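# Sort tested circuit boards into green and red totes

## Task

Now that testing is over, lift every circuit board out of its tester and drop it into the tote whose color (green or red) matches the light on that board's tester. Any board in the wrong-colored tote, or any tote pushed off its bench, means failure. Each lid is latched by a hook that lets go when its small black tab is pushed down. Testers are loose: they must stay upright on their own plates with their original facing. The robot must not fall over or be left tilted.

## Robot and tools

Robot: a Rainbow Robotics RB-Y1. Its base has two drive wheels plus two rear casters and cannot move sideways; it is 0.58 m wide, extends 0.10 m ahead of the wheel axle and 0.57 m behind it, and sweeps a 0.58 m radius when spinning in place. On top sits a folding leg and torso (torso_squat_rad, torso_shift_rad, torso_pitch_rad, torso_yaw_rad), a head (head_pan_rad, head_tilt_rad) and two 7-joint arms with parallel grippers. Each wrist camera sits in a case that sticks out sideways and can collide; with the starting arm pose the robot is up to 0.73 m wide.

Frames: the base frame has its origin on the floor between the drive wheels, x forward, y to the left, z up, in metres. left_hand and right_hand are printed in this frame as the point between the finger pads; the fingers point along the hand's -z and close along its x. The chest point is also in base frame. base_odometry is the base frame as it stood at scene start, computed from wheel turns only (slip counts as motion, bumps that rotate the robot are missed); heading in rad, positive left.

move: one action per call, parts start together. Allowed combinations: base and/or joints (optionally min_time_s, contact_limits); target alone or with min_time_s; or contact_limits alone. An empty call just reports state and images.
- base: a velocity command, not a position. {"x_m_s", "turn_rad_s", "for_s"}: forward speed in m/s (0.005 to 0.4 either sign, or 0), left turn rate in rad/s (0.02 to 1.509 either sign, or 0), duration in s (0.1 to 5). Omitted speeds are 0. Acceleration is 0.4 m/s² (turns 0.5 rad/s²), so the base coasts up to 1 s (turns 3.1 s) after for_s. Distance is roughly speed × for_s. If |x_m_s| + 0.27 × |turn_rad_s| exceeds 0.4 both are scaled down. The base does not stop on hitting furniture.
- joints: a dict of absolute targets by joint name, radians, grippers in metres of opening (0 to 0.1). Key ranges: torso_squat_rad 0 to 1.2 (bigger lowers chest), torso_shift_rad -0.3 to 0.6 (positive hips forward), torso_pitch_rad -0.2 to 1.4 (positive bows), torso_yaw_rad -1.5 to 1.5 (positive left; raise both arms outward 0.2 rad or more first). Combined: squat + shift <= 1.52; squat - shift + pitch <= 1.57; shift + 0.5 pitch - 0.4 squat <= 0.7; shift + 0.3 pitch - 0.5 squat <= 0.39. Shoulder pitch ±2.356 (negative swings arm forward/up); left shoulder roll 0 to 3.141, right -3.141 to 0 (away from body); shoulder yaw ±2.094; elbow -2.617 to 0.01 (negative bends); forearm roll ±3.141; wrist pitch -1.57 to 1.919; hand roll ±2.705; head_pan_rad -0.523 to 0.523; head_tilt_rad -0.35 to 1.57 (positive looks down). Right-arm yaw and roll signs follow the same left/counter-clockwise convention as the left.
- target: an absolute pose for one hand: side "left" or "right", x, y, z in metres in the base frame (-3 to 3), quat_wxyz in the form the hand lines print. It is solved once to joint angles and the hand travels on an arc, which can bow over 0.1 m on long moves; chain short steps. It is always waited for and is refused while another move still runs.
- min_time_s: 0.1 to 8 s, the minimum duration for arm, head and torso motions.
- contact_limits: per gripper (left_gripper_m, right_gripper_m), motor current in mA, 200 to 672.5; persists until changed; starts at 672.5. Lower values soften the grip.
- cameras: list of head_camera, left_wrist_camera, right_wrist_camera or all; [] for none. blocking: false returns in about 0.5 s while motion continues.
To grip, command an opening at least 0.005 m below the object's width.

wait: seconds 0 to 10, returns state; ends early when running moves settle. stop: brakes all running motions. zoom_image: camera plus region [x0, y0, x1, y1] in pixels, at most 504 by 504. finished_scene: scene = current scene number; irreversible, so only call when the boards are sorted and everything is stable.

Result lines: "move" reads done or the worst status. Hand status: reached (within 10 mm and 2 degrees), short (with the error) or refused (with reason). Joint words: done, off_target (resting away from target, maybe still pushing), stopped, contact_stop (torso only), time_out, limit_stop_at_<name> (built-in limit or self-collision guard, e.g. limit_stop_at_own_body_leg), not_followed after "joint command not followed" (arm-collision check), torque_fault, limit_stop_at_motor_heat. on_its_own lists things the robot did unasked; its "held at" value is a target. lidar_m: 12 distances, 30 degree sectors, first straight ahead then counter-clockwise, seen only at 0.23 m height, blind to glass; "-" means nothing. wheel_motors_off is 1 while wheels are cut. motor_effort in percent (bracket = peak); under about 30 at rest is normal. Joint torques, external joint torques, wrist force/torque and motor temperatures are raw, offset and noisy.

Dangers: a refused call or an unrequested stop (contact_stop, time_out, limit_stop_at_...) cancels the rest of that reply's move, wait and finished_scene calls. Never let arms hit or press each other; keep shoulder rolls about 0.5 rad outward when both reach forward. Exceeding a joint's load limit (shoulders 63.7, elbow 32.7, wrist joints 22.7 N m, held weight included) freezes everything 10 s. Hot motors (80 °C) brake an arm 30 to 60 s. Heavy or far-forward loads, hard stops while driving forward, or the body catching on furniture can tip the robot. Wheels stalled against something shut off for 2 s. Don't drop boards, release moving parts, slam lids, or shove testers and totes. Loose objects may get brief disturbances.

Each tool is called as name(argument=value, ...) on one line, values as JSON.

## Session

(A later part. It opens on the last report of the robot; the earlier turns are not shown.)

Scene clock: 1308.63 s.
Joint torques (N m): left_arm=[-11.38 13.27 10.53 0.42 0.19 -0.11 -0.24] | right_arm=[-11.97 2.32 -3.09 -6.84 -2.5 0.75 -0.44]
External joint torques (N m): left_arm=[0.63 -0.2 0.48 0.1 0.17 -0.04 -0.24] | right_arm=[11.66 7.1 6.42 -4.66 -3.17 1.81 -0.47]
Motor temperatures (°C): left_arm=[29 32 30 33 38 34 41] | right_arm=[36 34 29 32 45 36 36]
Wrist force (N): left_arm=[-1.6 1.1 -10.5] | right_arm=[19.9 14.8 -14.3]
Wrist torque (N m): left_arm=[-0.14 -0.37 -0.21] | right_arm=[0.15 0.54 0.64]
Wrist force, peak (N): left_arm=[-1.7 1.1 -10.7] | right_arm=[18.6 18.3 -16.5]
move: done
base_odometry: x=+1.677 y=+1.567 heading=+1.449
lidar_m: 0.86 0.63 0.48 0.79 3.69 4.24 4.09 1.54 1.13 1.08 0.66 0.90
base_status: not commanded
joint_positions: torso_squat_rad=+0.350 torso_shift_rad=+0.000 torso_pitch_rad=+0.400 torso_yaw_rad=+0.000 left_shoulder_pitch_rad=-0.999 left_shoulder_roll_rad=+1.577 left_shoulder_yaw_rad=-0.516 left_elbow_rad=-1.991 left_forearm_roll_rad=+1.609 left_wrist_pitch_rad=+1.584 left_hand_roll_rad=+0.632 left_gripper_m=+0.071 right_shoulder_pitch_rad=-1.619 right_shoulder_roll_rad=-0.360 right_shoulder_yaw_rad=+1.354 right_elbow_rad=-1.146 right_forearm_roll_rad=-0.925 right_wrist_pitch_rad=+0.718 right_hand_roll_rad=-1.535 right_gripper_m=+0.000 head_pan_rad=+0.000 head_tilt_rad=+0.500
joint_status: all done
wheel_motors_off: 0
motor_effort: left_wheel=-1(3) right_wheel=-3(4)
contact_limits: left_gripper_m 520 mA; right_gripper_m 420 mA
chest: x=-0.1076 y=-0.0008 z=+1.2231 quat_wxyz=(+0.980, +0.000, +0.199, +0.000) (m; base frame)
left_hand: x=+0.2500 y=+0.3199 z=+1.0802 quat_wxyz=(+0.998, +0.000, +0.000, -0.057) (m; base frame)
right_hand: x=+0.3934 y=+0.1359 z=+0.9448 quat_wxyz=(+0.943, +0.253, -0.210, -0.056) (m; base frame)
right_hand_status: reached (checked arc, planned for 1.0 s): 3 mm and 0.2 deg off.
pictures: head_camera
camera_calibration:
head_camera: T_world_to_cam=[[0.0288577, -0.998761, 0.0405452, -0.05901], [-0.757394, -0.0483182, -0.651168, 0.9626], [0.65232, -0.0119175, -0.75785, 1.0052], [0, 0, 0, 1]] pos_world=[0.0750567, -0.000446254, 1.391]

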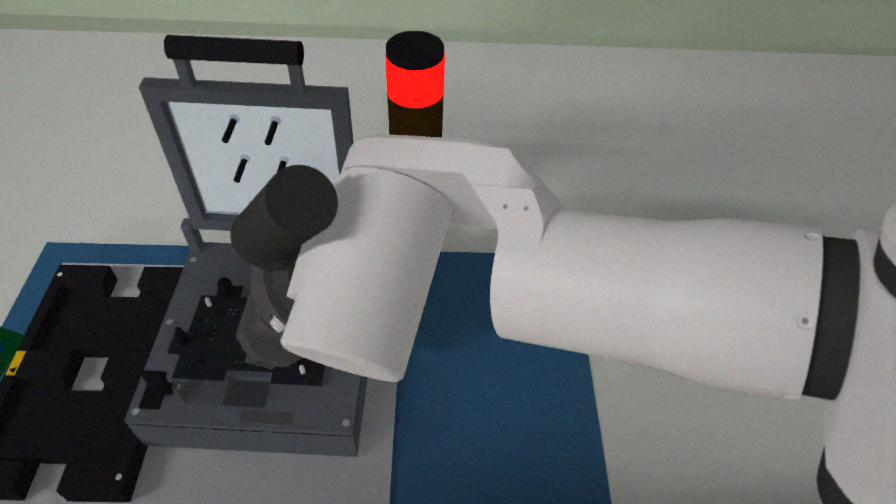

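move(target={"side":"right","x":0.379,"y":0.133,"z":0.943,"quat_wxyz":[0.943,0.253,-0.209,-0.056]}, min_time_s=1, cameras=[])

move(target={"side":"right","x":0.388,"y":0.136,"z":0.99,"quat_wxyz":[0.943,0.253,-0.209,-0.056]}, min_time_s=1, cameras=[])

move(target={"side":"right","x":0.3,"y":0.0,"z":1.06,"quat_wxyz":[0.943,0.253,-0.209,-0.056]}, min_time_s=1.5, cameras=[])

move(target={"side":"right","x":0.22,"y":-0.25,"z":1.04,"quat_wxyz":[0.943,0.253,-0.209,-0.056]}, min_time_s=1.5, cameras=["head_camera","right_wrist_camera"])

zoom_image(camera="right_wrist_camera", region=[200, 150, 400, 300])

zoom_image(camera="head_camera", region=[100, 200, 420, 504])

Scene clock: 1319.30 s.
Joint torques (N m): left_arm=[-11.3 13.01 10.25 0.38 0.22 -0.13 -0.32] | right_arm=[-11.89 -0.79 -3.17 -5.04 -2.14 1.35 -0.32]
External joint torques (N m): left_arm=[0.71 -0.46 0.2 0.06 0.2 -0.06 -0.32] | right_arm=[11.27 3.86 6.75 -2.71 -2.87 2.34 -0.34]
Motor temperatures (°C): left_arm=[29 32 30 33 38 34 41] | right_arm=[36 34 29 32 45 36 36]
Wrist force (N): left_arm=[-1.5 1.1 -10.5] | right_arm=[17.2 19.2 -14.0]
Wrist torque (N m): left_arm=[-0.14 -0.38 -0.20] | right_arm=[0.16 0.58 0.57]
Wrist force, peak (N): left_arm=[-1.7 1.0 -10.9] | right_arm=[17.0 23.6 -15.0]
move: done
base_odometry: x=+1.677 y=+1.567 heading=+1.449
lidar_m: 0.86 0.63 0.48 0.78 3.69 4.25 4.09 1.54 1.13 1.08 0.67 0.89
base_status: not commanded
joint_positions: torso_squat_rad=+0.350 torso_shift_rad=+0.000 torso_pitch_rad=+0.400 torso_yaw_rad=+0.000 left_shoulder_pitch_rad=-0.999 left_shoulder_roll_rad=+1.577 left_shoulder_yaw_rad=-0.516 left_elbow_rad=-1.991 left_forearm_roll_rad=+1.609 left_wrist_pitch_rad=+1.584 left_hand_roll_rad=+0.632 left_gripper_m=+0.071 right_shoulder_pitch_rad=-1.605 right_shoulder_roll_rad=-0.392 right_shoulder_yaw_rad=+1.363 right_elbow_rad=-1.239 right_forearm_roll_rad=-0.863 right_wrist_pitch_rad=+0.745 right_hand_roll_rad=-1.614 right_gripper_m=+0.000 head_pan_rad=+0.000 head_tilt_rad=+0.500
joint_status: all done
wheel_motors_off: 0
motor_effort: left_wheel=-1(3) right_wheel=-3(4)
contact_limits: left_gripper_m 520 mA; right_gripper_m 420 mA
chest: x=-0.1076 y=-0.0007 z=+1.2231 quat_wxyz=(+0.980, +0.000, +0.199, +0.000) (m; base frame)
left_hand: x=+0.2500 y=+0.3200 z=+1.0802 quat_wxyz=(+0.998, +0.000, +0.000, -0.057) (m; base frame)
right_hand: x=+0.3806 y=+0.1333 z=+0.9449 quat_wxyz=(+0.942, +0.254, -0.211, -0.056) (m; base frame)
right_hand_status: reached (checked arc, planned for 1.0 s): 2 mm and 0.2 deg off.
pictures: none
No camera images: "cameras" was empty.

Scene clock: 1320.63 s.
Joint torques (N m): left_arm=[-11 12.98 10.55 0.46 0.16 -0.06 -0.17] | right_arm=[-22.67 -6.74 -11.14 -2 0.21 -0.75 0.3]
External joint torques (N m): left_arm=[1.01 -0.48 0.5 0.14 0.14 0.01 -0.17] | right_arm=[1.03 -1.21 -0.7 -0.11 -0.55 0.27 0.28]
Motor temperatures (°C): left_arm=[29 32 30 33 38 34 41] | right_arm=[36 34 29 32 45 36 36]
Wrist force (N): left_arm=[-1.8 1.2 -10.5] | right_arm=[-0.8 7.7 -11.5]
Wrist torque (N m): left_arm=[-0.16 -0.40 -0.19] | right_arm=[0.12 0.60 0.49]
Wrist force, peak (N): left_arm=[-1.5 1.2 -10.7] | right_arm=[17.3 19.0 -16.5]
move: done
base_odometry: x=+1.677 y=+1.567 heading=+1.449
lidar_m: 0.86 0.63 0.48 0.78 3.69 4.24 4.09 1.53 1.13 1.09 0.67 0.90
base_status: not commanded
joint_positions: torso_squat_rad=+0.350 torso_shift_rad=+0.000 torso_pitch_rad=+0.400 torso_yaw_rad=+0.000 left_shoulder_pitch_rad=-0.999 left_shoulder_roll_rad=+1.577 left_shoulder_yaw_rad=-0.516 left_elbow_rad=-1.991 left_forearm_roll_rad=+1.609 left_wrist_pitch_rad=+1.584 left_hand_roll_rad=+0.632 left_gripper_m=+0.071 right_shoulder_pitch_rad=-1.685 right_shoulder_roll_rad=-0.431 right_shoulder_yaw_rad=+1.320 right_elbow_rad=-1.288 right_forearm_roll_rad=-0.957 right_wrist_pitch_rad=+0.822 right_hand_roll_rad=-1.581 right_gripper_m=+0.000 head_pan_rad=+0.000 head_tilt_rad=+0.500
joint_status: all done
wheel_motors_off: 0
motor_effort: left_wheel=-1(4) right_wheel=-1(4)
contact_limits: left_gripper_m 520 mA; right_gripper_m 420 mA
chest: x=-0.1076 y=-0.0007 z=+1.2231 quat_wxyz=(+0.980, +0.000, +0.199, +0.000) (m; base frame)
left_hand: x=+0.2500 y=+0.3200 z=+1.0802 quat_wxyz=(+0.998, +0.000, +0.000, -0.057) (m; base frame)
right_hand: x=+0.3879 y=+0.1363 z=+0.9898 quat_wxyz=(+0.943, +0.253, -0.209, -0.056) (m; base frame)
right_hand_status: reached (checked arc, planned for 1.0 s): 0 mm and 0.0 deg off.
pictures: none
No camera images: "cameras" was empty.

Scene clock: 1322.47 s.
Joint torques (N m): left_arm=[-11.23 12.96 10.35 0.4 0.22 -0.14 -0.23] | right_arm=[-15.64 -6.62 -11.38 -1.19 0.85 -0.8 -0.1]
External joint torques (N m): left_arm=[0.78 -0.5 0.3 0.08 0.2 -0.07 -0.23] | right_arm=[2.67 0.14 -0.22 -0.09 -0.16 -0.02 -0.12]
Motor temperatures (°C): left_arm=[29 32 30 33 38 34 41] | right_arm=[36 34 29 32 45 36 36]
Wrist force (N): left_arm=[-1.6 0.7 -10.5] | right_arm=[-0.3 7.4 -11.9]
Wrist torque (N m): left_arm=[-0.10 -0.38 -0.22] | right_arm=[0.12 0.68 0.48]
Wrist force, peak (N): left_arm=[-1.8 1.1 -10.7] | right_arm=[-0.3 8.4 -11.9]
move: done
base_odometry: x=+1.677 y=+1.567 heading=+1.449
lidar_m: 0.86 0.64 0.48 0.78 3.68 4.24 4.09 1.53 1.12 1.08 0.66 0.90
base_status: not commanded
joint_positions: torso_squat_rad=+0.350 torso_shift_rad=+0.000 torso_pitch_rad=+0.400 torso_yaw_rad=+0.000 left_shoulder_pitch_rad=-0.999 left_shoulder_roll_rad=+1.577 left_shoulder_yaw_rad=-0.516 left_elbow_rad=-1.991 left_forearm_roll_rad=+1.609 left_wrist_pitch_rad=+1.584 left_hand_roll_rad=+0.632 left_gripper_m=+0.071 right_shoulder_pitch_rad=-1.643 right_shoulder_roll_rad=-1.045 right_shoulder_yaw_rad=+1.288 right_elbow_rad=-2.153 right_forearm_roll_rad=-0.911 right_wrist_pitch_rad=+0.976 right_hand_roll_rad=-1.853 right_gripper_m=+0.000 head_pan_rad=+0.000 head_tilt_rad=+0.500
joint_status: all done
wheel_motors_off: 0
motor_effort: left_wheel=-1(3) right_wheel=-4(4)
contact_limits: left_gripper_m 520 mA; right_gripper_m 420 mA
chest: x=-0.1076 y=-0.0007 z=+1.2231 quat_wxyz=(+0.980, +0.000, +0.199, +0.000) (m; base frame)
left_hand: x=+0.2500 y=+0.3200 z=+1.0801 quat_wxyz=(+0.998, +0.000, +0.000, -0.057) (m; base frame)
right_hand: x=+0.3001 y=+0.0001 z=+1.0601 quat_wxyz=(+0.943, +0.253, -0.209, -0.056) (m; base frame)
right_hand_status: reached (checked arc, planned for 1.5 s): 0 mm and 0.0 deg off.
pictures: none
No camera images: "cameras" was empty.

Scene clock: 1324.30 s.
Joint torques (N m): left_arm=[-11.23 13 10.24 0.39 0.2 -0.07 -0.2] | right_arm=[-5.97 -11.72 -7.26 -0.57 -0.02 -1.18 -0.14]
External joint torques (N m): left_arm=[0.78 -0.46 0.19 0.07 0.18 0 -0.2] | right_arm=[1.04 0.33 0.61 -0.21 -0.24 0.09 -0.16]
Motor temperatures (°C): left_arm=[29 32 30 33 38 34 41] | right_arm=[36 34 29 32 45 36 36]
Wrist force (N): left_arm=[-1.7 0.8 -10.6] | right_arm=[-0.2 7.8 -11.6]
Wrist torque (N m): left_arm=[-0.09 -0.38 -0.21] | right_arm=[0.11 0.68 0.51]
Wrist force, peak (N): left_arm=[-1.6 1.0 -10.9] | right_arm=[-0.2 8.1 -12.2]
move: done
base_odometry: x=+1.677 y=+1.567 heading=+1.449
lidar_m: 0.86 0.63 0.48 0.78 3.69 4.25 4.09 1.54 1.13 1.08 0.67 0.89
base_status: not commanded
joint_positions: torso_squat_rad=+0.350 torso_shift_rad=+0.000 torso_pitch_rad=+0.400 torso_yaw_rad=+0.000 left_shoulder_pitch_rad=-0.999 left_shoulder_roll_rad=+1.577 left_shoulder_yaw_rad=-0.516 left_elbow_rad=-1.991 left_forearm_roll_rad=+1.609 left_wrist_pitch_rad=+1.584 left_hand_roll_rad=+0.632 left_gripper_m=+0.071 right_shoulder_pitch_rad=-1.193 right_shoulder_roll_rad=-2.014 right_shoulder_yaw_rad=+1.384 right_elbow_rad=-2.408 right_forearm_roll_rad=-1.283 right_wrist_pitch_rad=+0.227 right_hand_roll_rad=-1.079 right_gripper_m=+0.000 head_pan_rad=+0.000 head_tilt_rad=+0.500
joint_status: all done
wheel_motors_off: 0
motor_effort: left_wheel=+2(3) right_wheel=-3(4)
contact_limits: left_gripper_m 520 mA; right_gripper_m 420 mA
chest: x=-0.1076 y=-0.0007 z=+1.2231 quat_wxyz=(+0.980, +0.000, +0.199, +0.000) (m; base frame)
left_hand: x=+0.2500 y=+0.3200 z=+1.0801 quat_wxyz=(+0.998, +0.000, +0.000, -0.057) (m; base frame)
right_hand: x=+0.2201 y=-0.2498 z=+1.0401 quat_wxyz=(+0.942, +0.251, -0.213, -0.058) (m; base frame)
right_hand_status: reached (checked arc, planned for 1.5 s): 0 mm and 0.6 deg off.
pictures: head_camera, right_wrist_camera
camera_calibration:
head_camera: T_world_to_cam=[[0.0289256, -0.998756, 0.0406215, -0.0590551], [-0.757466, -0.0484181, -0.651077, 0.962465], [0.652234, -0.0119366, -0.757924, 1.00528], [0, 0, 0, 1]] pos_world=[0.0750629, -0.000381233, 1.39097]
right_wrist_camera: T_world_to_cam=[[-0.894636, 0.241035, -0.376203, 0.650863], [-0.180162, 0.575903, 0.797419, -0.6127], [0.408862, 0.781177, -0.471799, 0.667584], [0, 0, 0, 1]] pos_world=[0.19895, -0.325525, 1.0484]

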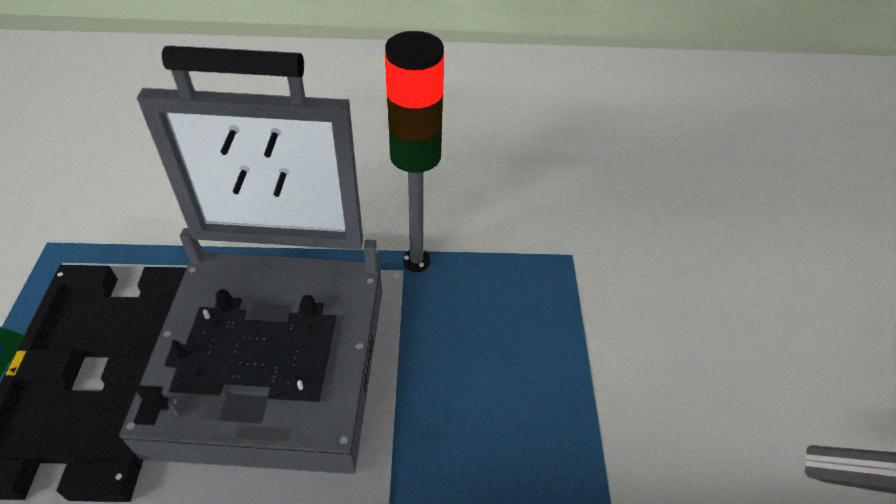

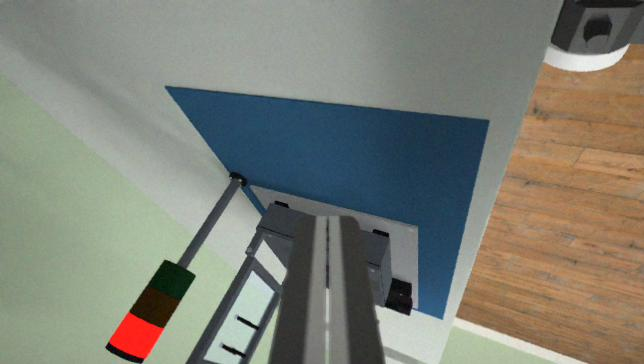

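Scaled by 2.520 from the camera's 644x364 image, which has a finer 1265x715 frame.

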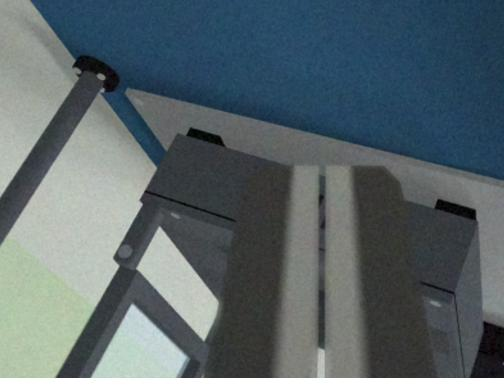

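Scaled by 1.575 from the camera's 896x504 image, which has a finer 1280x720 frame.

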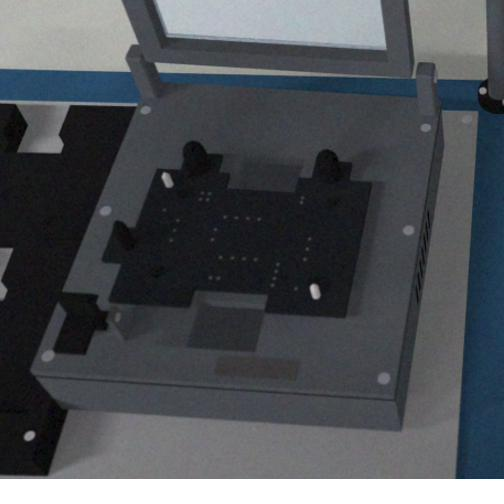

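move(base={"x_m_s":-0.25,"for_s":4}, cameras=["head_camera"])

move(joints={"torso_pitch_rad":0.1,"head_tilt_rad":0.45}, cameras=["head_camera"])

move(base={"turn_rad_s":0.5,"for_s":4.71}, cameras=["head_camera"])

Scene clock: 1341.80 s.
Joint torques (N m): left_arm=[-11.29 13.19 10.26 0.38 0.19 -0.17 -0.22] | right_arm=[-6.16 -11.79 -7.48 -0.2 -0.03 -1.28 -0.05]
External joint torques (N m): left_arm=[0.72 -0.27 0.21 0.06 0.16 -0.1 -0.22] | right_arm=[0.85 0.27 0.39 0.16 -0.26 -0.01 -0.07]
Motor temperatures (°C): left_arm=[29 32 30 33 38 34 41] | right_arm=[35 34 29 32 45 36 36]
Wrist force (N): left_arm=[-1.8 1.0 -10.5] | right_arm=[0.1 8.0 -11.7]
Wrist torque (N m): left_arm=[-0.13 -0.40 -0.19] | right_arm=[0.08 0.72 0.50]
Wrist force, peak (N): left_arm=[-2.0 1.0 -10.8] | right_arm=[-0.2 7.9 -12.0]
move: done
base_odometry: x=+1.556 y=+0.575 heading=+1.450
lidar_m: 1.80 1.28 1.88 3.55 3.68 3.25 3.09 1.53 1.13 1.08 1.10 1.36
base_status: done (sent for 4 of 4 s)
joint_positions: torso_squat_rad=+0.350 torso_shift_rad=+0.000 torso_pitch_rad=+0.400 torso_yaw_rad=+0.000 left_shoulder_pitch_rad=-0.999 left_shoulder_roll_rad=+1.577 left_shoulder_yaw_rad=-0.516 left_elbow_rad=-1.991 left_forearm_roll_rad=+1.609 left_wrist_pitch_rad=+1.584 left_hand_roll_rad=+0.632 left_gripper_m=+0.071 right_shoulder_pitch_rad=-1.193 right_shoulder_roll_rad=-2.014 right_shoulder_yaw_rad=+1.384 right_elbow_rad=-2.409 right_forearm_roll_rad=-1.283 right_wrist_pitch_rad=+0.227 right_hand_roll_rad=-1.079 right_gripper_m=+0.000 head_pan_rad=+0.000 head_tilt_rad=+0.500
joint_status: not commanded
wheel_motors_off: 0
motor_effort: left_wheel=+6(21) right_wheel=-3(22)
contact_limits: left_gripper_m 520 mA; right_gripper_m 420 mA
chest: x=-0.1076 y=-0.0007 z=+1.2231 quat_wxyz=(+0.980, +0.000, +0.199, +0.000) (m; base frame)
left_hand: x=+0.2500 y=+0.3200 z=+1.0801 quat_wxyz=(+0.998, +0.000, +0.000, -0.057) (m; base frame)
right_hand: x=+0.2201 y=-0.2498 z=+1.0401 quat_wxyz=(+0.942, +0.251, -0.213, -0.058) (m; base frame)
pictures: head_camera
camera_calibration:
head_camera: T_world_to_cam=[[0.0289273, -0.998756, 0.0406202, -0.0590536], [-0.757494, -0.0484181, -0.651044, 0.96243], [0.652201, -0.0119366, -0.757952, 1.0053], [0, 0, 0, 1]] pos_world=[0.0750861, -0.000381226, 1.39095]

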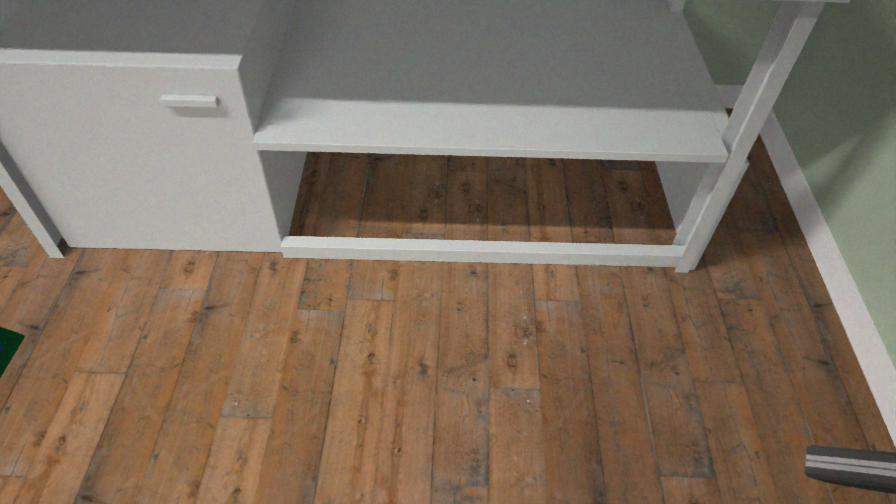

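Scene clock: 1343.57 s.
Joint torques (N m): left_arm=[-12.04 10.92 10.23 1.73 -0.13 -0.5 -0.25] | right_arm=[-7.12 -8.21 -8.35 1.5 0.11 -1.4 0.01]
External joint torques (N m): left_arm=[0.82 -0.27 0.23 -0.06 0.25 0 -0.24] | right_arm=[1.03 0.76 0.83 -0.06 -0.24 0.08 -0.03]
Motor temperatures (°C): left_arm=[29 32 30 33 38 34 41] | right_arm=[35 34 29 32 45 36 36]
Wrist force (N): left_arm=[-3.6 0.7 -9.9] | right_arm=[-1.9 7.5 -10.6]
Wrist torque (N m): left_arm=[-0.11 -0.49 -0.17] | right_arm=[0.13 0.57 0.48]
Wrist force, peak (N): left_arm=[-2.3 1.0 -10.8] | right_arm=[-0.1 7.7 -12.0]
move: done
base_odometry: x=+1.556 y=+0.575 heading=+1.450
lidar_m: 1.81 1.27 1.88 3.55 3.69 3.26 3.08 1.54 1.13 1.08 1.10 1.35
base_status: not commanded
joint_positions: torso_squat_rad=+0.350 torso_shift_rad=+0.000 torso_pitch_rad=+0.100 torso_yaw_rad=+0.000 left_shoulder_pitch_rad=-0.999 left_shoulder_roll_rad=+1.577 left_shoulder_yaw_rad=-0.516 left_elbow_rad=-1.991 left_forearm_roll_rad=+1.609 left_wrist_pitch_rad=+1.584 left_hand_roll_rad=+0.632 left_gripper_m=+0.071 right_shoulder_pitch_rad=-1.193 right_shoulder_roll_rad=-2.014 right_shoulder_yaw_rad=+1.384 right_elbow_rad=-2.409 right_forearm_roll_rad=-1.283 right_wrist_pitch_rad=+0.227 right_hand_roll_rad=-1.079 right_gripper_m=+0.000 head_pan_rad=+0.000 head_tilt_rad=+0.450
joint_status: all done
wheel_motors_off: 0
motor_effort: left_wheel=+3(7) right_wheel=-3(5)
contact_limits: left_gripper_m 520 mA; right_gripper_m 420 mA
chest: x=-0.1972 y=-0.0007 z=+1.2459 quat_wxyz=(+0.999, +0.000, +0.050, +0.000) (m; base frame)
left_hand: x=+0.1867 y=+0.3199 z=+1.2151 quat_wxyz=(+0.987, +0.009, -0.149, -0.056) (m; base frame)
right_hand: x=+0.1698 y=-0.2499 z=+1.1680 quat_wxyz=(+0.900, +0.257, -0.352, -0.020) (m; base frame)
pictures: head_camera
camera_calibration:
head_camera: T_world_to_cam=[[0.012994, -0.998761, 0.048038, -0.0698279], [-0.488285, -0.0482624, -0.871349, 1.24021], [0.872587, -0.0121339, -0.488307, 0.779078], [0, 0, 0, 1]] pos_world=[-0.0733318, -0.000432676, 1.46444]

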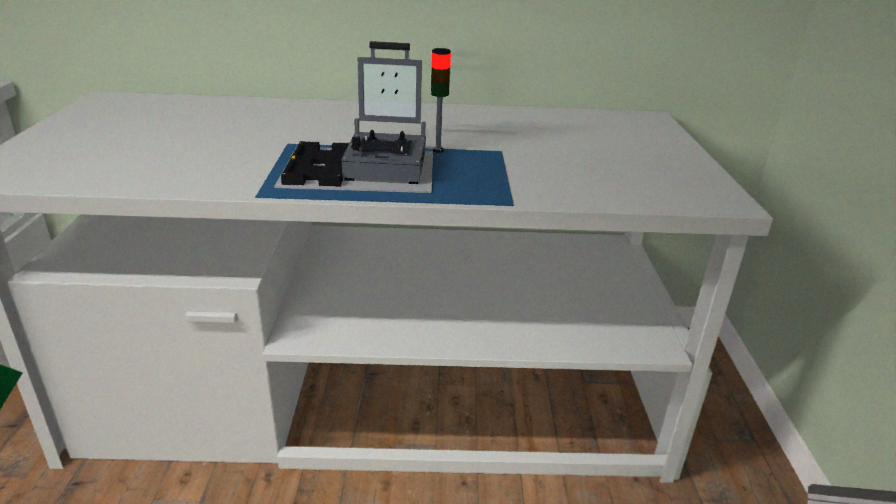

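Scene clock: 1349.57 s.
Joint torques (N m): left_arm=[-12.05 10.81 10.1 1.88 -0.17 -0.5 -0.22] | right_arm=[-7.35 -8.49 -8.67 1.51 0.07 -1.41 -0.06]
External joint torques (N m): left_arm=[0.81 -0.38 0.1 0.08 0.21 -0.01 -0.2] | right_arm=[0.79 0.48 0.52 -0.05 -0.28 0.06 -0.1]
Motor temperatures (°C): left_arm=[29 32 30 33 38 34 41] | right_arm=[35 34 29 32 45 36 36]
Wrist force (N): left_arm=[-3.6 0.8 -10.2] | right_arm=[-1.9 7.6 -10.8]
Wrist torque (N m): left_arm=[-0.13 -0.49 -0.18] | right_arm=[0.14 0.56 0.48]
Wrist force, peak (N): left_arm=[-3.8 0.7 -10.5] | right_arm=[-1.9 8.0 -11.0]
move: done
base_odometry: x=+1.556 y=+0.575 heading=-2.484
lidar_m: 3.63 3.25 2.16 1.22 1.05 1.05 1.22 1.39 1.31 1.41 2.87 3.56
base_status: done (sent for 4.7 of 4.7 s)
joint_positions: torso_squat_rad=+0.350 torso_shift_rad=+0.000 torso_pitch_rad=+0.100 torso_yaw_rad=+0.000 left_shoulder_pitch_rad=-0.999 left_shoulder_roll_rad=+1.577 left_shoulder_yaw_rad=-0.516 left_elbow_rad=-1.991 left_forearm_roll_rad=+1.609 left_wrist_pitch_rad=+1.584 left_hand_roll_rad=+0.632 left_gripper_m=+0.071 right_shoulder_pitch_rad=-1.193 right_shoulder_roll_rad=-2.014 right_shoulder_yaw_rad=+1.384 right_elbow_rad=-2.409 right_forearm_roll_rad=-1.283 right_wrist_pitch_rad=+0.227 right_hand_roll_rad=-1.079 right_gripper_m=+0.000 head_pan_rad=+0.000 head_tilt_rad=+0.450
joint_status: not commanded
wheel_motors_off: 0
motor_effort: left_wheel=+0(29) right_wheel=+4(28)
contact_limits: left_gripper_m 520 mA; right_gripper_m 420 mA
chest: x=-0.1972 y=-0.0007 z=+1.2459 quat_wxyz=(+0.999, +0.000, +0.050, +0.000) (m; base frame)
left_hand: x=+0.1867 y=+0.3199 z=+1.2151 quat_wxyz=(+0.987, +0.009, -0.149, -0.056) (m; base frame)
right_hand: x=+0.1698 y=-0.2499 z=+1.1680 quat_wxyz=(+0.900, +0.257, -0.352, -0.020) (m; base frame)
pictures: head_camera
camera_calibration:
head_camera: T_world_to_cam=[[0.0130151, -0.998761, 0.0480339, -0.069827], [-0.488293, -0.048269, -0.871344, 1.2402], [0.872583, -0.0121139, -0.488316, 0.77908], [0, 0, 0, 1]] pos_world=[-0.0733199, -0.000439373, 1.46444]

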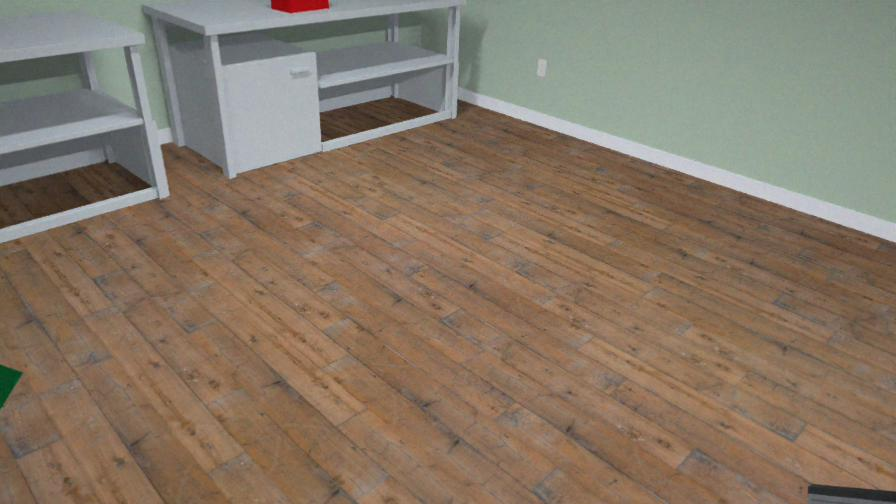

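move(base={"x_m_s":0.38,"for_s":5}, joints={"head_tilt_rad":0.3}, cameras=["head_camera"])

move(base={"x_m_s":0.38,"for_s":3}, cameras=[])

move(base={"turn_rad_s":0.4,"for_s":1.98}, cameras=["head_camera"])

Scene clock: 1363.80 s.
Joint torques (N m): left_arm=[-12.07 10.91 10.33 1.82 -0.19 -0.42 -0.21] | right_arm=[-7.11 -8.2 -8.64 1.53 0.07 -1.51 -0.1]
External joint torques (N m): left_arm=[0.79 -0.29 0.32 0.03 0.19 0.07 -0.2] | right_arm=[1.03 0.77 0.54 -0.03 -0.28 -0.03 -0.13]
Motor temperatures (°C): left_arm=[29 32 30 33 38 34 41] | right_arm=[35 34 29 32 45 36 36]
Wrist force (N): left_arm=[-3.8 0.7 -10.3] | right_arm=[-1.5 7.9 -10.5]
Wrist torque (N m): left_arm=[-0.11 -0.51 -0.20] | right_arm=[0.07 0.64 0.47]
Wrist force, peak (N): left_arm=[-3.8 0.7 -10.6] | right_arm=[-1.8 7.8 -11.1]
move: done
base_odometry: x=+0.052 y=-0.587 heading=-2.484
lidar_m: 2.52 1.77 1.77 2.25 2.42 2.41 2.78 2.52 2.57 2.57 2.20 2.20
base_status: done (sent for 5 of 5 s)
joint_positions: torso_squat_rad=+0.350 torso_shift_rad=+0.000 torso_pitch_rad=+0.100 torso_yaw_rad=+0.000 left_shoulder_pitch_rad=-0.999 left_shoulder_roll_rad=+1.577 left_shoulder_yaw_rad=-0.516 left_elbow_rad=-1.991 left_forearm_roll_rad=+1.609 left_wrist_pitch_rad=+1.584 left_hand_roll_rad=+0.632 left_gripper_m=+0.071 right_shoulder_pitch_rad=-1.193 right_shoulder_roll_rad=-2.014 right_shoulder_yaw_rad=+1.384 right_elbow_rad=-2.409 right_forearm_roll_rad=-1.283 right_wrist_pitch_rad=+0.227 right_hand_roll_rad=-1.079 right_gripper_m=+0.000 head_pan_rad=+0.000 head_tilt_rad=+0.300
joint_status: all done
wheel_motors_off: 0
motor_effort: left_wheel=+0(29) right_wheel=-4(31)
contact_limits: left_gripper_m 520 mA; right_gripper_m 420 mA
chest: x=-0.1971 y=-0.0007 z=+1.2459 quat_wxyz=(+0.999, +0.000, +0.050, +0.000) (m; base frame)
left_hand: x=+0.1868 y=+0.3199 z=+1.2150 quat_wxyz=(+0.987, +0.009, -0.149, -0.056) (m; base frame)
right_hand: x=+0.1699 y=-0.2499 z=+1.1679 quat_wxyz=(+0.900, +0.257, -0.352, -0.020) (m; base frame)
pictures: head_camera
camera_calibration:
head_camera: T_world_to_cam=[[0.00556509, -0.998762, 0.0494319, -0.0730025], [-0.352844, -0.0482144, -0.934439, 1.35235], [0.935666, -0.0122415, -0.352675, 0.592979], [0, 0, 0, 1]] pos_world=[-0.0772553, -0.000450493, 1.47643]

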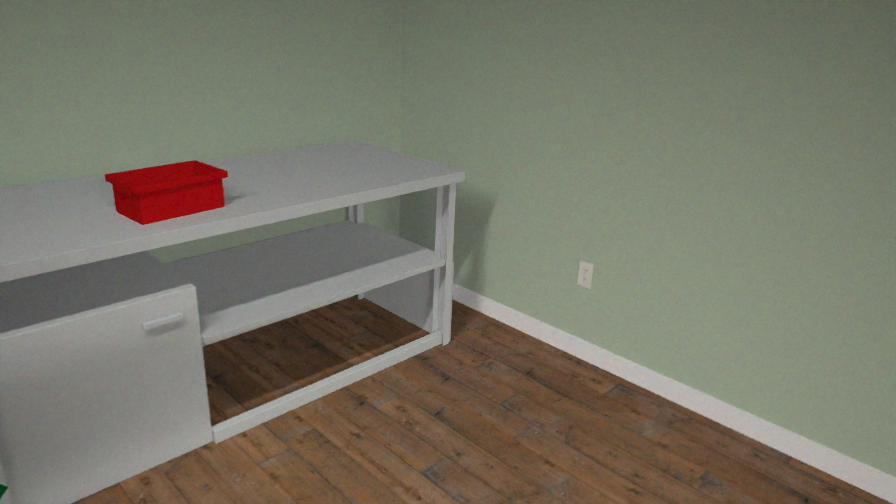

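Scene clock: 1368.10 s.
Joint torques (N m): left_arm=[-12.11 10.78 10.32 1.83 -0.19 -0.49 -0.25] | right_arm=[-7.2 -8.07 -8.6 1.5 0.11 -1.44 -0.08]
External joint torques (N m): left_arm=[0.75 -0.42 0.31 0.03 0.18 0 -0.23] | right_arm=[0.94 0.91 0.59 -0.06 -0.24 0.04 -0.11]
Motor temperatures (°C): left_arm=[29 32 30 33 38 34 41] | right_arm=[35 34 29 32 45 36 36]
Wrist force (N): left_arm=[-3.7 0.8 -10.1] | right_arm=[-1.7 8.0 -10.6]
Wrist torque (N m): left_arm=[-0.12 -0.50 -0.20] | right_arm=[0.08 0.62 0.48]
Wrist force, peak (N): left_arm=[-4.0 0.9 -10.3] | right_arm=[-1.1 7.7 -11.1]
move: done
base_odometry: x=-0.850 y=-1.284 heading=-2.483
lidar_m: 1.36 1.64 0.99 1.16 2.41 3.19 3.71 3.45 2.87 1.62 1.38 1.38
base_status: done (sent for 3 of 3 s)
joint_positions: torso_squat_rad=+0.350 torso_shift_rad=+0.000 torso_pitch_rad=+0.100 torso_yaw_rad=+0.000 left_shoulder_pitch_rad=-0.999 left_shoulder_roll_rad=+1.577 left_shoulder_yaw_rad=-0.516 left_elbow_rad=-1.991 left_forearm_roll_rad=+1.609 left_wrist_pitch_rad=+1.584 left_hand_roll_rad=+0.632 left_gripper_m=+0.071 right_shoulder_pitch_rad=-1.193 right_shoulder_roll_rad=-2.014 right_shoulder_yaw_rad=+1.384 right_elbow_rad=-2.409 right_forearm_roll_rad=-1.283 right_wrist_pitch_rad=+0.227 right_hand_roll_rad=-1.079 right_gripper_m=+0.000 head_pan_rad=+0.000 head_tilt_rad=+0.300
joint_status: not commanded
wheel_motors_off: 0
motor_effort: left_wheel=-1(28) right_wheel=-4(19)
contact_limits: left_gripper_m 520 mA; right_gripper_m 420 mA
chest: x=-0.1971 y=-0.0007 z=+1.2459 quat_wxyz=(+0.999, +0.000, +0.050, +0.000) (m; base frame)
left_hand: x=+0.1868 y=+0.3199 z=+1.2150 quat_wxyz=(+0.987, +0.009, -0.149, -0.056) (m; base frame)
right_hand: x=+0.1699 y=-0.2499 z=+1.1679 quat_wxyz=(+0.900, +0.257, -0.352, -0.020) (m; base frame)
pictures: none
No camera images: "cameras" was empty.

Scene clock: 1371.17 s.
Joint torques (N m): left_arm=[-12.05 10.98 10.31 1.91 -0.11 -0.47 -0.27] | right_arm=[-7.57 -8.53 -8.53 1.41 0.05 -1.52 -0.12]
External joint torques (N m): left_arm=[0.81 -0.22 0.3 0.12 0.26 0.03 -0.25] | right_arm=[0.57 0.44 0.66 -0.15 -0.3 -0.05 -0.16]
Motor temperatures (°C): left_arm=[29 32 30 33 38 34 41] | right_arm=[35 34 29 32 45 36 36]
Wrist force (N): left_arm=[-3.4 0.8 -10.1] | right_arm=[-1.6 8.1 -10.8]
Wrist torque (N m): left_arm=[-0.10 -0.46 -0.19] | right_arm=[0.07 0.60 0.48]
Wrist force, peak (N): left_arm=[-3.9 0.7 -10.4] | right_arm=[-1.9 7.9 -10.9]
move: done
base_odometry: x=-0.850 y=-1.284 heading=-1.697
lidar_m: 1.00 1.03 1.44 3.21 3.34 3.46 3.40 2.03 1.48 1.41 1.37 1.43
base_status: done (sent for 1.97 of 1.97 s)
joint_positions: torso_squat_rad=+0.350 torso_shift_rad=+0.000 torso_pitch_rad=+0.100 torso_yaw_rad=+0.000 left_shoulder_pitch_rad=-0.999 left_shoulder_roll_rad=+1.577 left_shoulder_yaw_rad=-0.516 left_elbow_rad=-1.991 left_forearm_roll_rad=+1.609 left_wrist_pitch_rad=+1.584 left_hand_roll_rad=+0.632 left_gripper_m=+0.071 right_shoulder_pitch_rad=-1.193 right_shoulder_roll_rad=-2.014 right_shoulder_yaw_rad=+1.384 right_elbow_rad=-2.409 right_forearm_roll_rad=-1.283 right_wrist_pitch_rad=+0.227 right_hand_roll_rad=-1.079 right_gripper_m=+0.000 head_pan_rad=+0.000 head_tilt_rad=+0.300
joint_status: not commanded
wheel_motors_off: 0
motor_effort: left_wheel=+0(29) right_wheel=+2(26)
contact_limits: left_gripper_m 520 mA; right_gripper_m 420 mA
chest: x=-0.1971 y=-0.0007 z=+1.2459 quat_wxyz=(+0.999, +0.000, +0.050, +0.000) (m; base frame)
left_hand: x=+0.1868 y=+0.3199 z=+1.2150 quat_wxyz=(+0.987, +0.009, -0.149, -0.056) (m; base frame)
right_hand: x=+0.1699 y=-0.2499 z=+1.1679 quat_wxyz=(+0.900, +0.257, -0.352, -0.020) (m; base frame)
pictures: head_camera
camera_calibration:
head_camera: T_world_to_cam=[[0.00556286, -0.998762, 0.0494317, -0.0730042], [-0.35279, -0.0482141, -0.93446, 1.35237], [0.935686, -0.0122407, -0.352621, 0.592953], [0, 0, 0, 1]] pos_world=[-0.0773095, -0.000452234, 1.47643]

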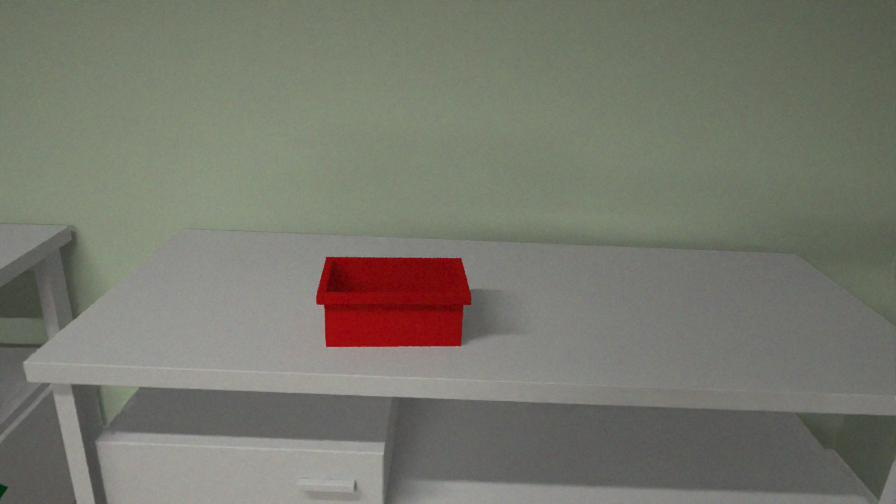

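move(base={"x_m_s":0.2,"for_s":3.35}, joints={"head_tilt_rad":0.6}, cameras=["head_camera"])

move(joints={"torso_pitch_rad":0.4,"head_tilt_rad":0.5}, cameras=["head_camera","left_wrist_camera"])

Scene clock: 1391.60 s.
Joint torques (N m): left_arm=[-12.17 10.76 10.36 1.74 -0.2 -0.49 -0.23] | right_arm=[-7.37 -8.54 -8.64 1.38 0.08 -1.41 -0.06]
External joint torques (N m): left_arm=[0.69 -0.43 0.36 -0.05 0.18 0 -0.21] | right_arm=[0.78 0.43 0.55 -0.18 -0.27 0.06 -0.1]
Motor temperatures (°C): left_arm=[29 32 30 33 38 34 41] | right_arm=[35 34 29 32 45 36 36]
Wrist force (N): left_arm=[-3.8 0.7 -10.2] | right_arm=[-1.8 8.1 -10.7]
Wrist torque (N m): left_arm=[-0.09 -0.52 -0.19] | right_arm=[0.07 0.57 0.47]
Wrist force, peak (N): left_arm=[-3.8 0.9 -10.6] | right_arm=[-1.9 7.7 -11.1]
move: done
base_odometry: x=-0.934 y=-1.952 heading=-1.697
lidar_m: 0.44 0.33 0.45 1.12 3.32 4.11 4.07 2.02 1.47 1.40 1.02 1.01
base_status: done (sent for 3.37 of 3.37 s)
joint_positions: torso_squat_rad=+0.350 torso_shift_rad=+0.000 torso_pitch_rad=+0.100 torso_yaw_rad=+0.000 left_shoulder_pitch_rad=-0.999 left_shoulder_roll_rad=+1.577 left_shoulder_yaw_rad=-0.516 left_elbow_rad=-1.991 left_forearm_roll_rad=+1.609 left_wrist_pitch_rad=+1.584 left_hand_roll_rad=+0.632 left_gripper_m=+0.071 right_shoulder_pitch_rad=-1.193 right_shoulder_roll_rad=-2.014 right_shoulder_yaw_rad=+1.384 right_elbow_rad=-2.409 right_forearm_roll_rad=-1.283 right_wrist_pitch_rad=+0.227 right_hand_roll_rad=-1.079 right_gripper_m=+0.000 head_pan_rad=+0.000 head_tilt_rad=+0.600
joint_status: all done
wheel_motors_off: 0
motor_effort: left_wheel=+0(28) right_wheel=-3(29)
contact_limits: left_gripper_m 520 mA; right_gripper_m 420 mA
chest: x=-0.1970 y=-0.0007 z=+1.2459 quat_wxyz=(+0.999, +0.000, +0.050, +0.000) (m; base frame)
left_hand: x=+0.1869 y=+0.3199 z=+1.2150 quat_wxyz=(+0.987, +0.009, -0.149, -0.056) (m; base frame)
right_hand: x=+0.1700 y=-0.2499 z=+1.1679 quat_wxyz=(+0.900, +0.257, -0.352, -0.020) (m; base frame)
pictures: head_camera
camera_calibration:
head_camera: T_world_to_cam=[[0.0201967, -0.998759, 0.0455295, -0.0651035], [-0.613205, -0.0483422, -0.788443, 1.10131], [0.789665, -0.011995, -0.61342, 0.946515], [0, 0, 0, 1]] pos_world=[-0.0707847, -0.000429419, 1.4519]

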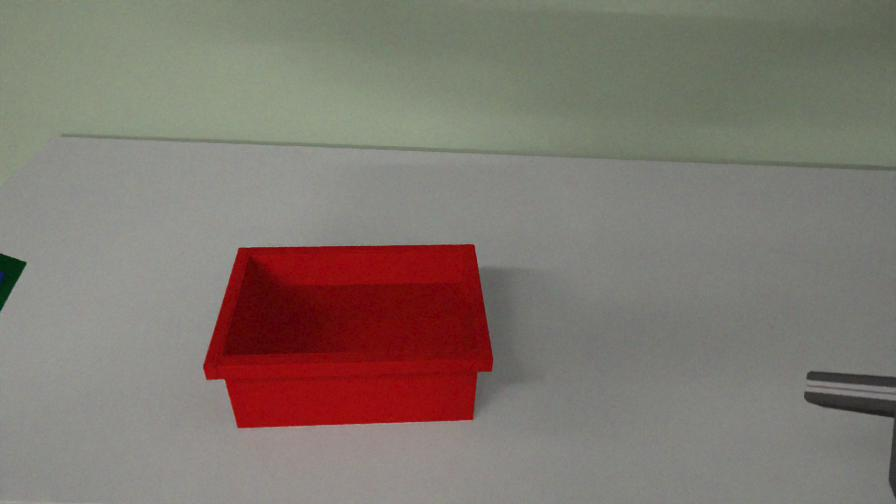

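Scene clock: 1393.43 s.
Joint torques (N m): left_arm=[-11.3 12.56 10.24 0.4 0.16 -0.06 -0.2] | right_arm=[-6.07 -11.54 -7.51 -0.16 -0.05 -1.19 -0.19]
External joint torques (N m): left_arm=[0.72 -0.91 0.19 0.08 0.14 0.01 -0.2] | right_arm=[0.95 0.52 0.35 0.2 -0.28 0.08 -0.22]
Motor temperatures (°C): left_arm=[29 32 30 33 38 34 41] | right_arm=[35 34 29 32 45 36 36]
Wrist force (N): left_arm=[-1.7 0.7 -10.4] | right_arm=[-0.3 7.5 -11.4]
Wrist torque (N m): left_arm=[-0.10 -0.38 -0.19] | right_arm=[0.13 0.65 0.50]
Wrist force, peak (N): left_arm=[-2.9 1.0 -10.7] | right_arm=[-0.1 7.8 -12.0]
move: done
base_odometry: x=-0.934 y=-1.952 heading=-1.697
lidar_m: 0.45 0.34 0.45 1.11 3.31 4.10 4.07 2.02 1.46 1.40 1.01 1.01
base_status: not commanded
joint_positions: torso_squat_rad=+0.350 torso_shift_rad=+0.000 torso_pitch_rad=+0.400 torso_yaw_rad=+0.000 left_shoulder_pitch_rad=-0.999 left_shoulder_roll_rad=+1.578 left_shoulder_yaw_rad=-0.516 left_elbow_rad=-1.991 left_forearm_roll_rad=+1.609 left_wrist_pitch_rad=+1.584 left_hand_roll_rad=+0.632 left_gripper_m=+0.071 right_shoulder_pitch_rad=-1.193 right_shoulder_roll_rad=-2.014 right_shoulder_yaw_rad=+1.384 right_elbow_rad=-2.409 right_forearm_roll_rad=-1.283 right_wrist_pitch_rad=+0.227 right_hand_roll_rad=-1.079 right_gripper_m=+0.000 head_pan_rad=+0.000 head_tilt_rad=+0.500
joint_status: all done
wheel_motors_off: 0
motor_effort: left_wheel=+2(4) right_wheel=-3(5)
contact_limits: left_gripper_m 520 mA; right_gripper_m 420 mA
chest: x=-0.1075 y=-0.0007 z=+1.2231 quat_wxyz=(+0.980, +0.000, +0.199, +0.000) (m; base frame)
left_hand: x=+0.2500 y=+0.3200 z=+1.0801 quat_wxyz=(+0.998, +0.000, +0.000, -0.057) (m; base frame)
right_hand: x=+0.2201 y=-0.2498 z=+1.0401 quat_wxyz=(+0.942, +0.251, -0.213, -0.058) (m; base frame)
pictures: head_camera, left_wrist_camera
camera_calibration:
head_camera: T_world_to_cam=[[0.028956, -0.998756, 0.0406053, -0.0590431], [-0.757576, -0.0484286, -0.650948, 0.962339], [0.652104, -0.0119128, -0.758036, 1.00535], [0, 0, 0, 1]] pos_world=[0.0751632, -0.000388418, 1.39092]
left_wrist_camera: T_world_to_cam=[[0.99513, -0.0976945, -0.0130955, -0.204755], [-0.0789374, -0.86944, 0.487691, -0.194517], [-0.0590305, -0.484282, -0.872918, 1.18156], [0, 0, 0, 1]] pos_world=[0.258152, 0.383087, 1.12359]

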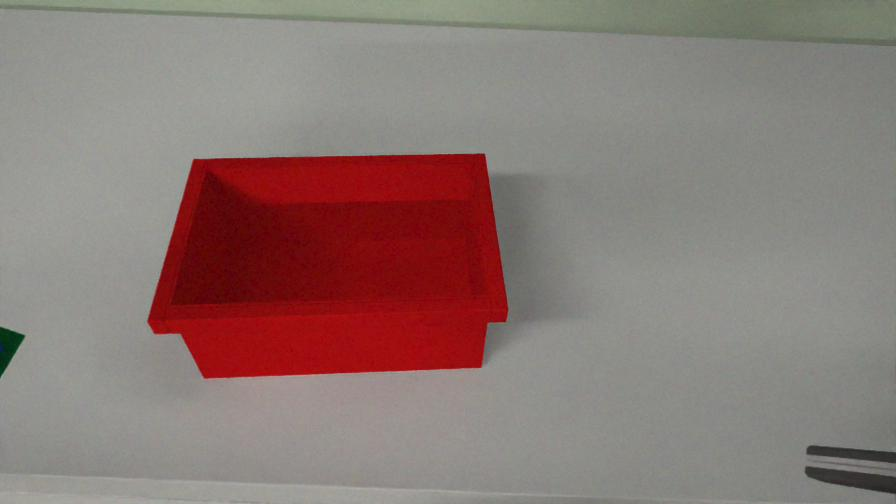

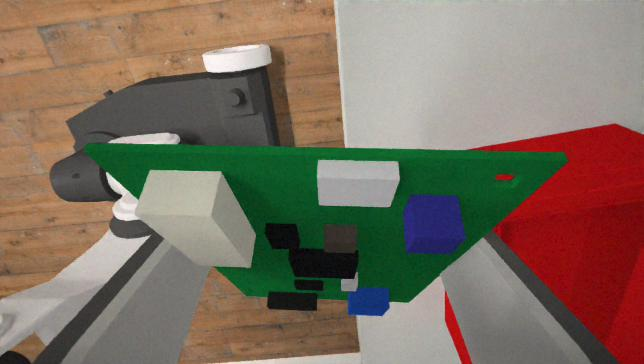

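move(target={"side":"left","x":0.34,"y":0.2,"z":1.12,"quat_wxyz":[0.998,0,0,-0.057]}, min_time_s=1.5, cameras=[])

move(target={"side":"left","x":0.44,"y":0.09,"z":1.1,"quat_wxyz":[1,0,0,0]}, min_time_s=1.5, cameras=["head_camera","left_wrist_camera"])

Scene clock: 1404.30 s.
Joint torques (N m): left_arm=[-19.04 7.64 8.76 -0.53 0.17 0.11 0.37] | right_arm=[-6.2 -11.41 -7.39 -0.33 -0.01 -1.2 -0.08]
External joint torques (N m): left_arm=[0.37 -1.46 -0.85 1.02 0.14 0.18 0.37] | right_arm=[0.82 0.64 0.47 0.03 -0.24 0.07 -0.1]
Motor temperatures (°C): left_arm=[29 32 30 33 38 34 41] | right_arm=[35 34 29 32 45 36 36]
Wrist force (N): left_arm=[-1.4 1.0 -10.2] | right_arm=[-0.3 7.5 -11.7]
Wrist torque (N m): left_arm=[-0.15 -0.39 -0.22] | right_arm=[0.15 0.66 0.50]
Wrist force, peak (N): left_arm=[-2.0 1.5 -10.7] | right_arm=[-0.4 7.9 -12.0]
move: done
base_odometry: x=-0.934 y=-1.952 heading=-1.697
lidar_m: 0.44 0.34 0.45 1.11 3.31 4.12 4.07 2.02 1.46 1.40 1.02 1.01
base_status: not commanded
joint_positions: torso_squat_rad=+0.350 torso_shift_rad=+0.000 torso_pitch_rad=+0.400 torso_yaw_rad=+0.000 left_shoulder_pitch_rad=-1.521 left_shoulder_roll_rad=+1.038 left_shoulder_yaw_rad=-0.683 left_elbow_rad=-1.575 left_forearm_roll_rad=+1.431 left_wrist_pitch_rad=+1.904 left_hand_roll_rad=+0.751 left_gripper_m=+0.071 right_shoulder_pitch_rad=-1.193 right_shoulder_roll_rad=-2.014 right_shoulder_yaw_rad=+1.384 right_elbow_rad=-2.409 right_forearm_roll_rad=-1.283 right_wrist_pitch_rad=+0.227 right_hand_roll_rad=-1.079 right_gripper_m=+0.000 head_pan_rad=+0.000 head_tilt_rad=+0.500
joint_status: all done
wheel_motors_off: 0
motor_effort: left_wheel=+3(4) right_wheel=-3(5)
contact_limits: left_gripper_m 520 mA; right_gripper_m 420 mA
chest: x=-0.1075 y=-0.0007 z=+1.2231 quat_wxyz=(+0.980, +0.000, +0.199, +0.000) (m; base frame)
left_hand: x=+0.3397 y=+0.2001 z=+1.1201 quat_wxyz=(+0.998, +0.000, -0.001, -0.057) (m; base frame)
left_hand_status: reached (checked arc, planned for 1.5 s): 0 mm and 0.1 deg off.
right_hand: x=+0.2201 y=-0.2498 z=+1.0401 quat_wxyz=(+0.942, +0.251, -0.213, -0.058) (m; base frame)
pictures: none
No camera images: "cameras" was empty.

Scene clock: 1406.43 s.
Joint torques (N m): left_arm=[-23.59 8.35 2.92 -2.3 0.09 -0.14 -0.02] | right_arm=[-6.3 -11.77 -7.67 -0.21 -0.05 -1.21 -0.11]
External joint torques (N m): left_arm=[1.67 0.03 -1.2 1.03 0.07 -0.05 -0.02] | right_arm=[0.72 0.29 0.2 0.15 -0.28 0.07 -0.13]
Motor temperatures (°C): left_arm=[29 32 30 33 38 34 41] | right_arm=[35 34 29 32 45 36 36]
Wrist force (N): left_arm=[-1.6 1.5 -10.6] | right_arm=[0.0 7.8 -11.7]
Wrist torque (N m): left_arm=[-0.21 -0.39 -0.18] | right_arm=[0.09 0.71 0.50]
Wrist force, peak (N): left_arm=[-1.8 0.8 -11.0] | right_arm=[-0.2 7.7 -11.9]
move: done
base_odometry: x=-0.934 y=-1.952 heading=-1.697
lidar_m: 0.44 0.33 0.45 1.11 3.31 4.11 4.08 2.01 1.46 1.40 1.01 1.00
base_status: not commanded
joint_positions: torso_squat_rad=+0.350 torso_shift_rad=+0.000 torso_pitch_rad=+0.400 torso_yaw_rad=+0.000 left_shoulder_pitch_rad=-1.933 left_shoulder_roll_rad=+0.444 left_shoulder_yaw_rad=-0.843 left_elbow_rad=-0.483 left_forearm_roll_rad=+1.197 left_wrist_pitch_rad=+1.723 left_hand_roll_rad=+0.479 left_gripper_m=+0.071 right_shoulder_pitch_rad=-1.193 right_shoulder_roll_rad=-2.014 right_shoulder_yaw_rad=+1.384 right_elbow_rad=-2.409 right_forearm_roll_rad=-1.283 right_wrist_pitch_rad=+0.227 right_hand_roll_rad=-1.079 right_gripper_m=+0.000 head_pan_rad=+0.000 head_tilt_rad=+0.500
joint_status: all done
wheel_motors_off: 0
motor_effort: left_wheel=+3(5) right_wheel=-3(5)
contact_limits: left_gripper_m 520 mA; right_gripper_m 420 mA
chest: x=-0.1075 y=-0.0007 z=+1.2231 quat_wxyz=(+0.980, +0.000, +0.199, +0.000) (m; base frame)
left_hand: x=+0.4395 y=+0.0900 z=+1.1002 quat_wxyz=(+1.000, -0.001, -0.003, +0.000) (m; base frame)
left_hand_status: reached (checked arc, planned for 1.5 s): 1 mm and 0.4 deg off.
right_hand: x=+0.2201 y=-0.2498 z=+1.0401 quat_wxyz=(+0.942, +0.251, -0.213, -0.058) (m; base frame)
pictures: head_camera, left_wrist_camera
camera_calibration:
head_camera: T_world_to_cam=[[0.0289194, -0.998755, 0.0406465, -0.0590724], [-0.75753, -0.0484285, -0.651002, 0.962385], [0.65216, -0.0119644, -0.757987, 1.00533], [0, 0, 0, 1]] pos_world=[0.07511, -0.000363806, 1.39094]
left_wrist_camera: T_world_to_cam=[[0.99986, 0.0154464, -0.00644457, -0.435076], [0.0166228, -0.871596, 0.489943, -0.433606], [0.00195078, -0.489982, -0.871731, 1.0713], [0, 0, 0, 1]] pos_world=[0.440133, 0.15371, 1.14353]

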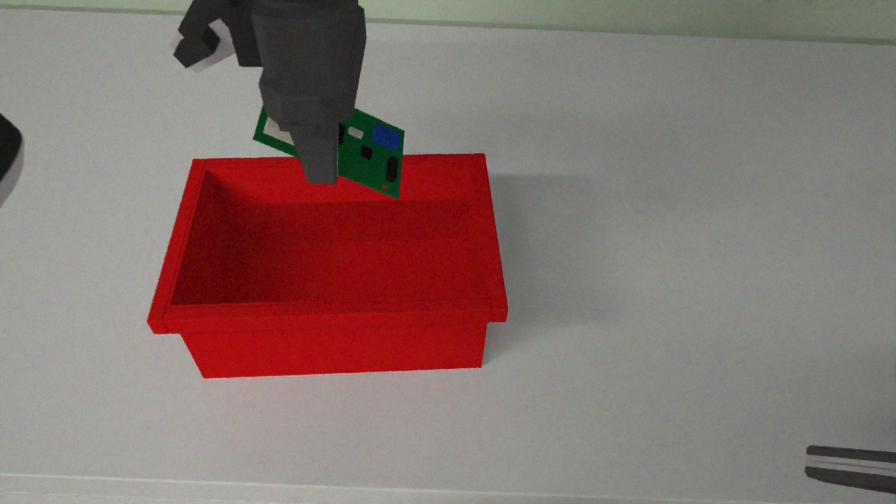

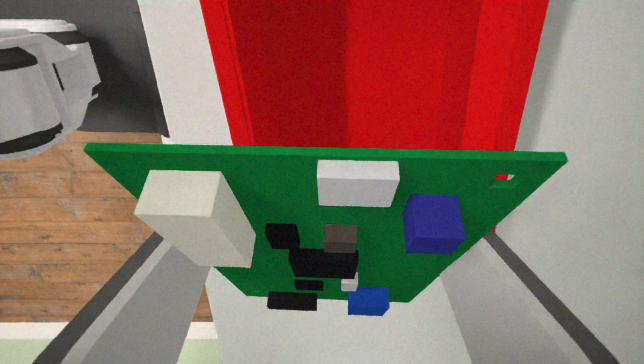

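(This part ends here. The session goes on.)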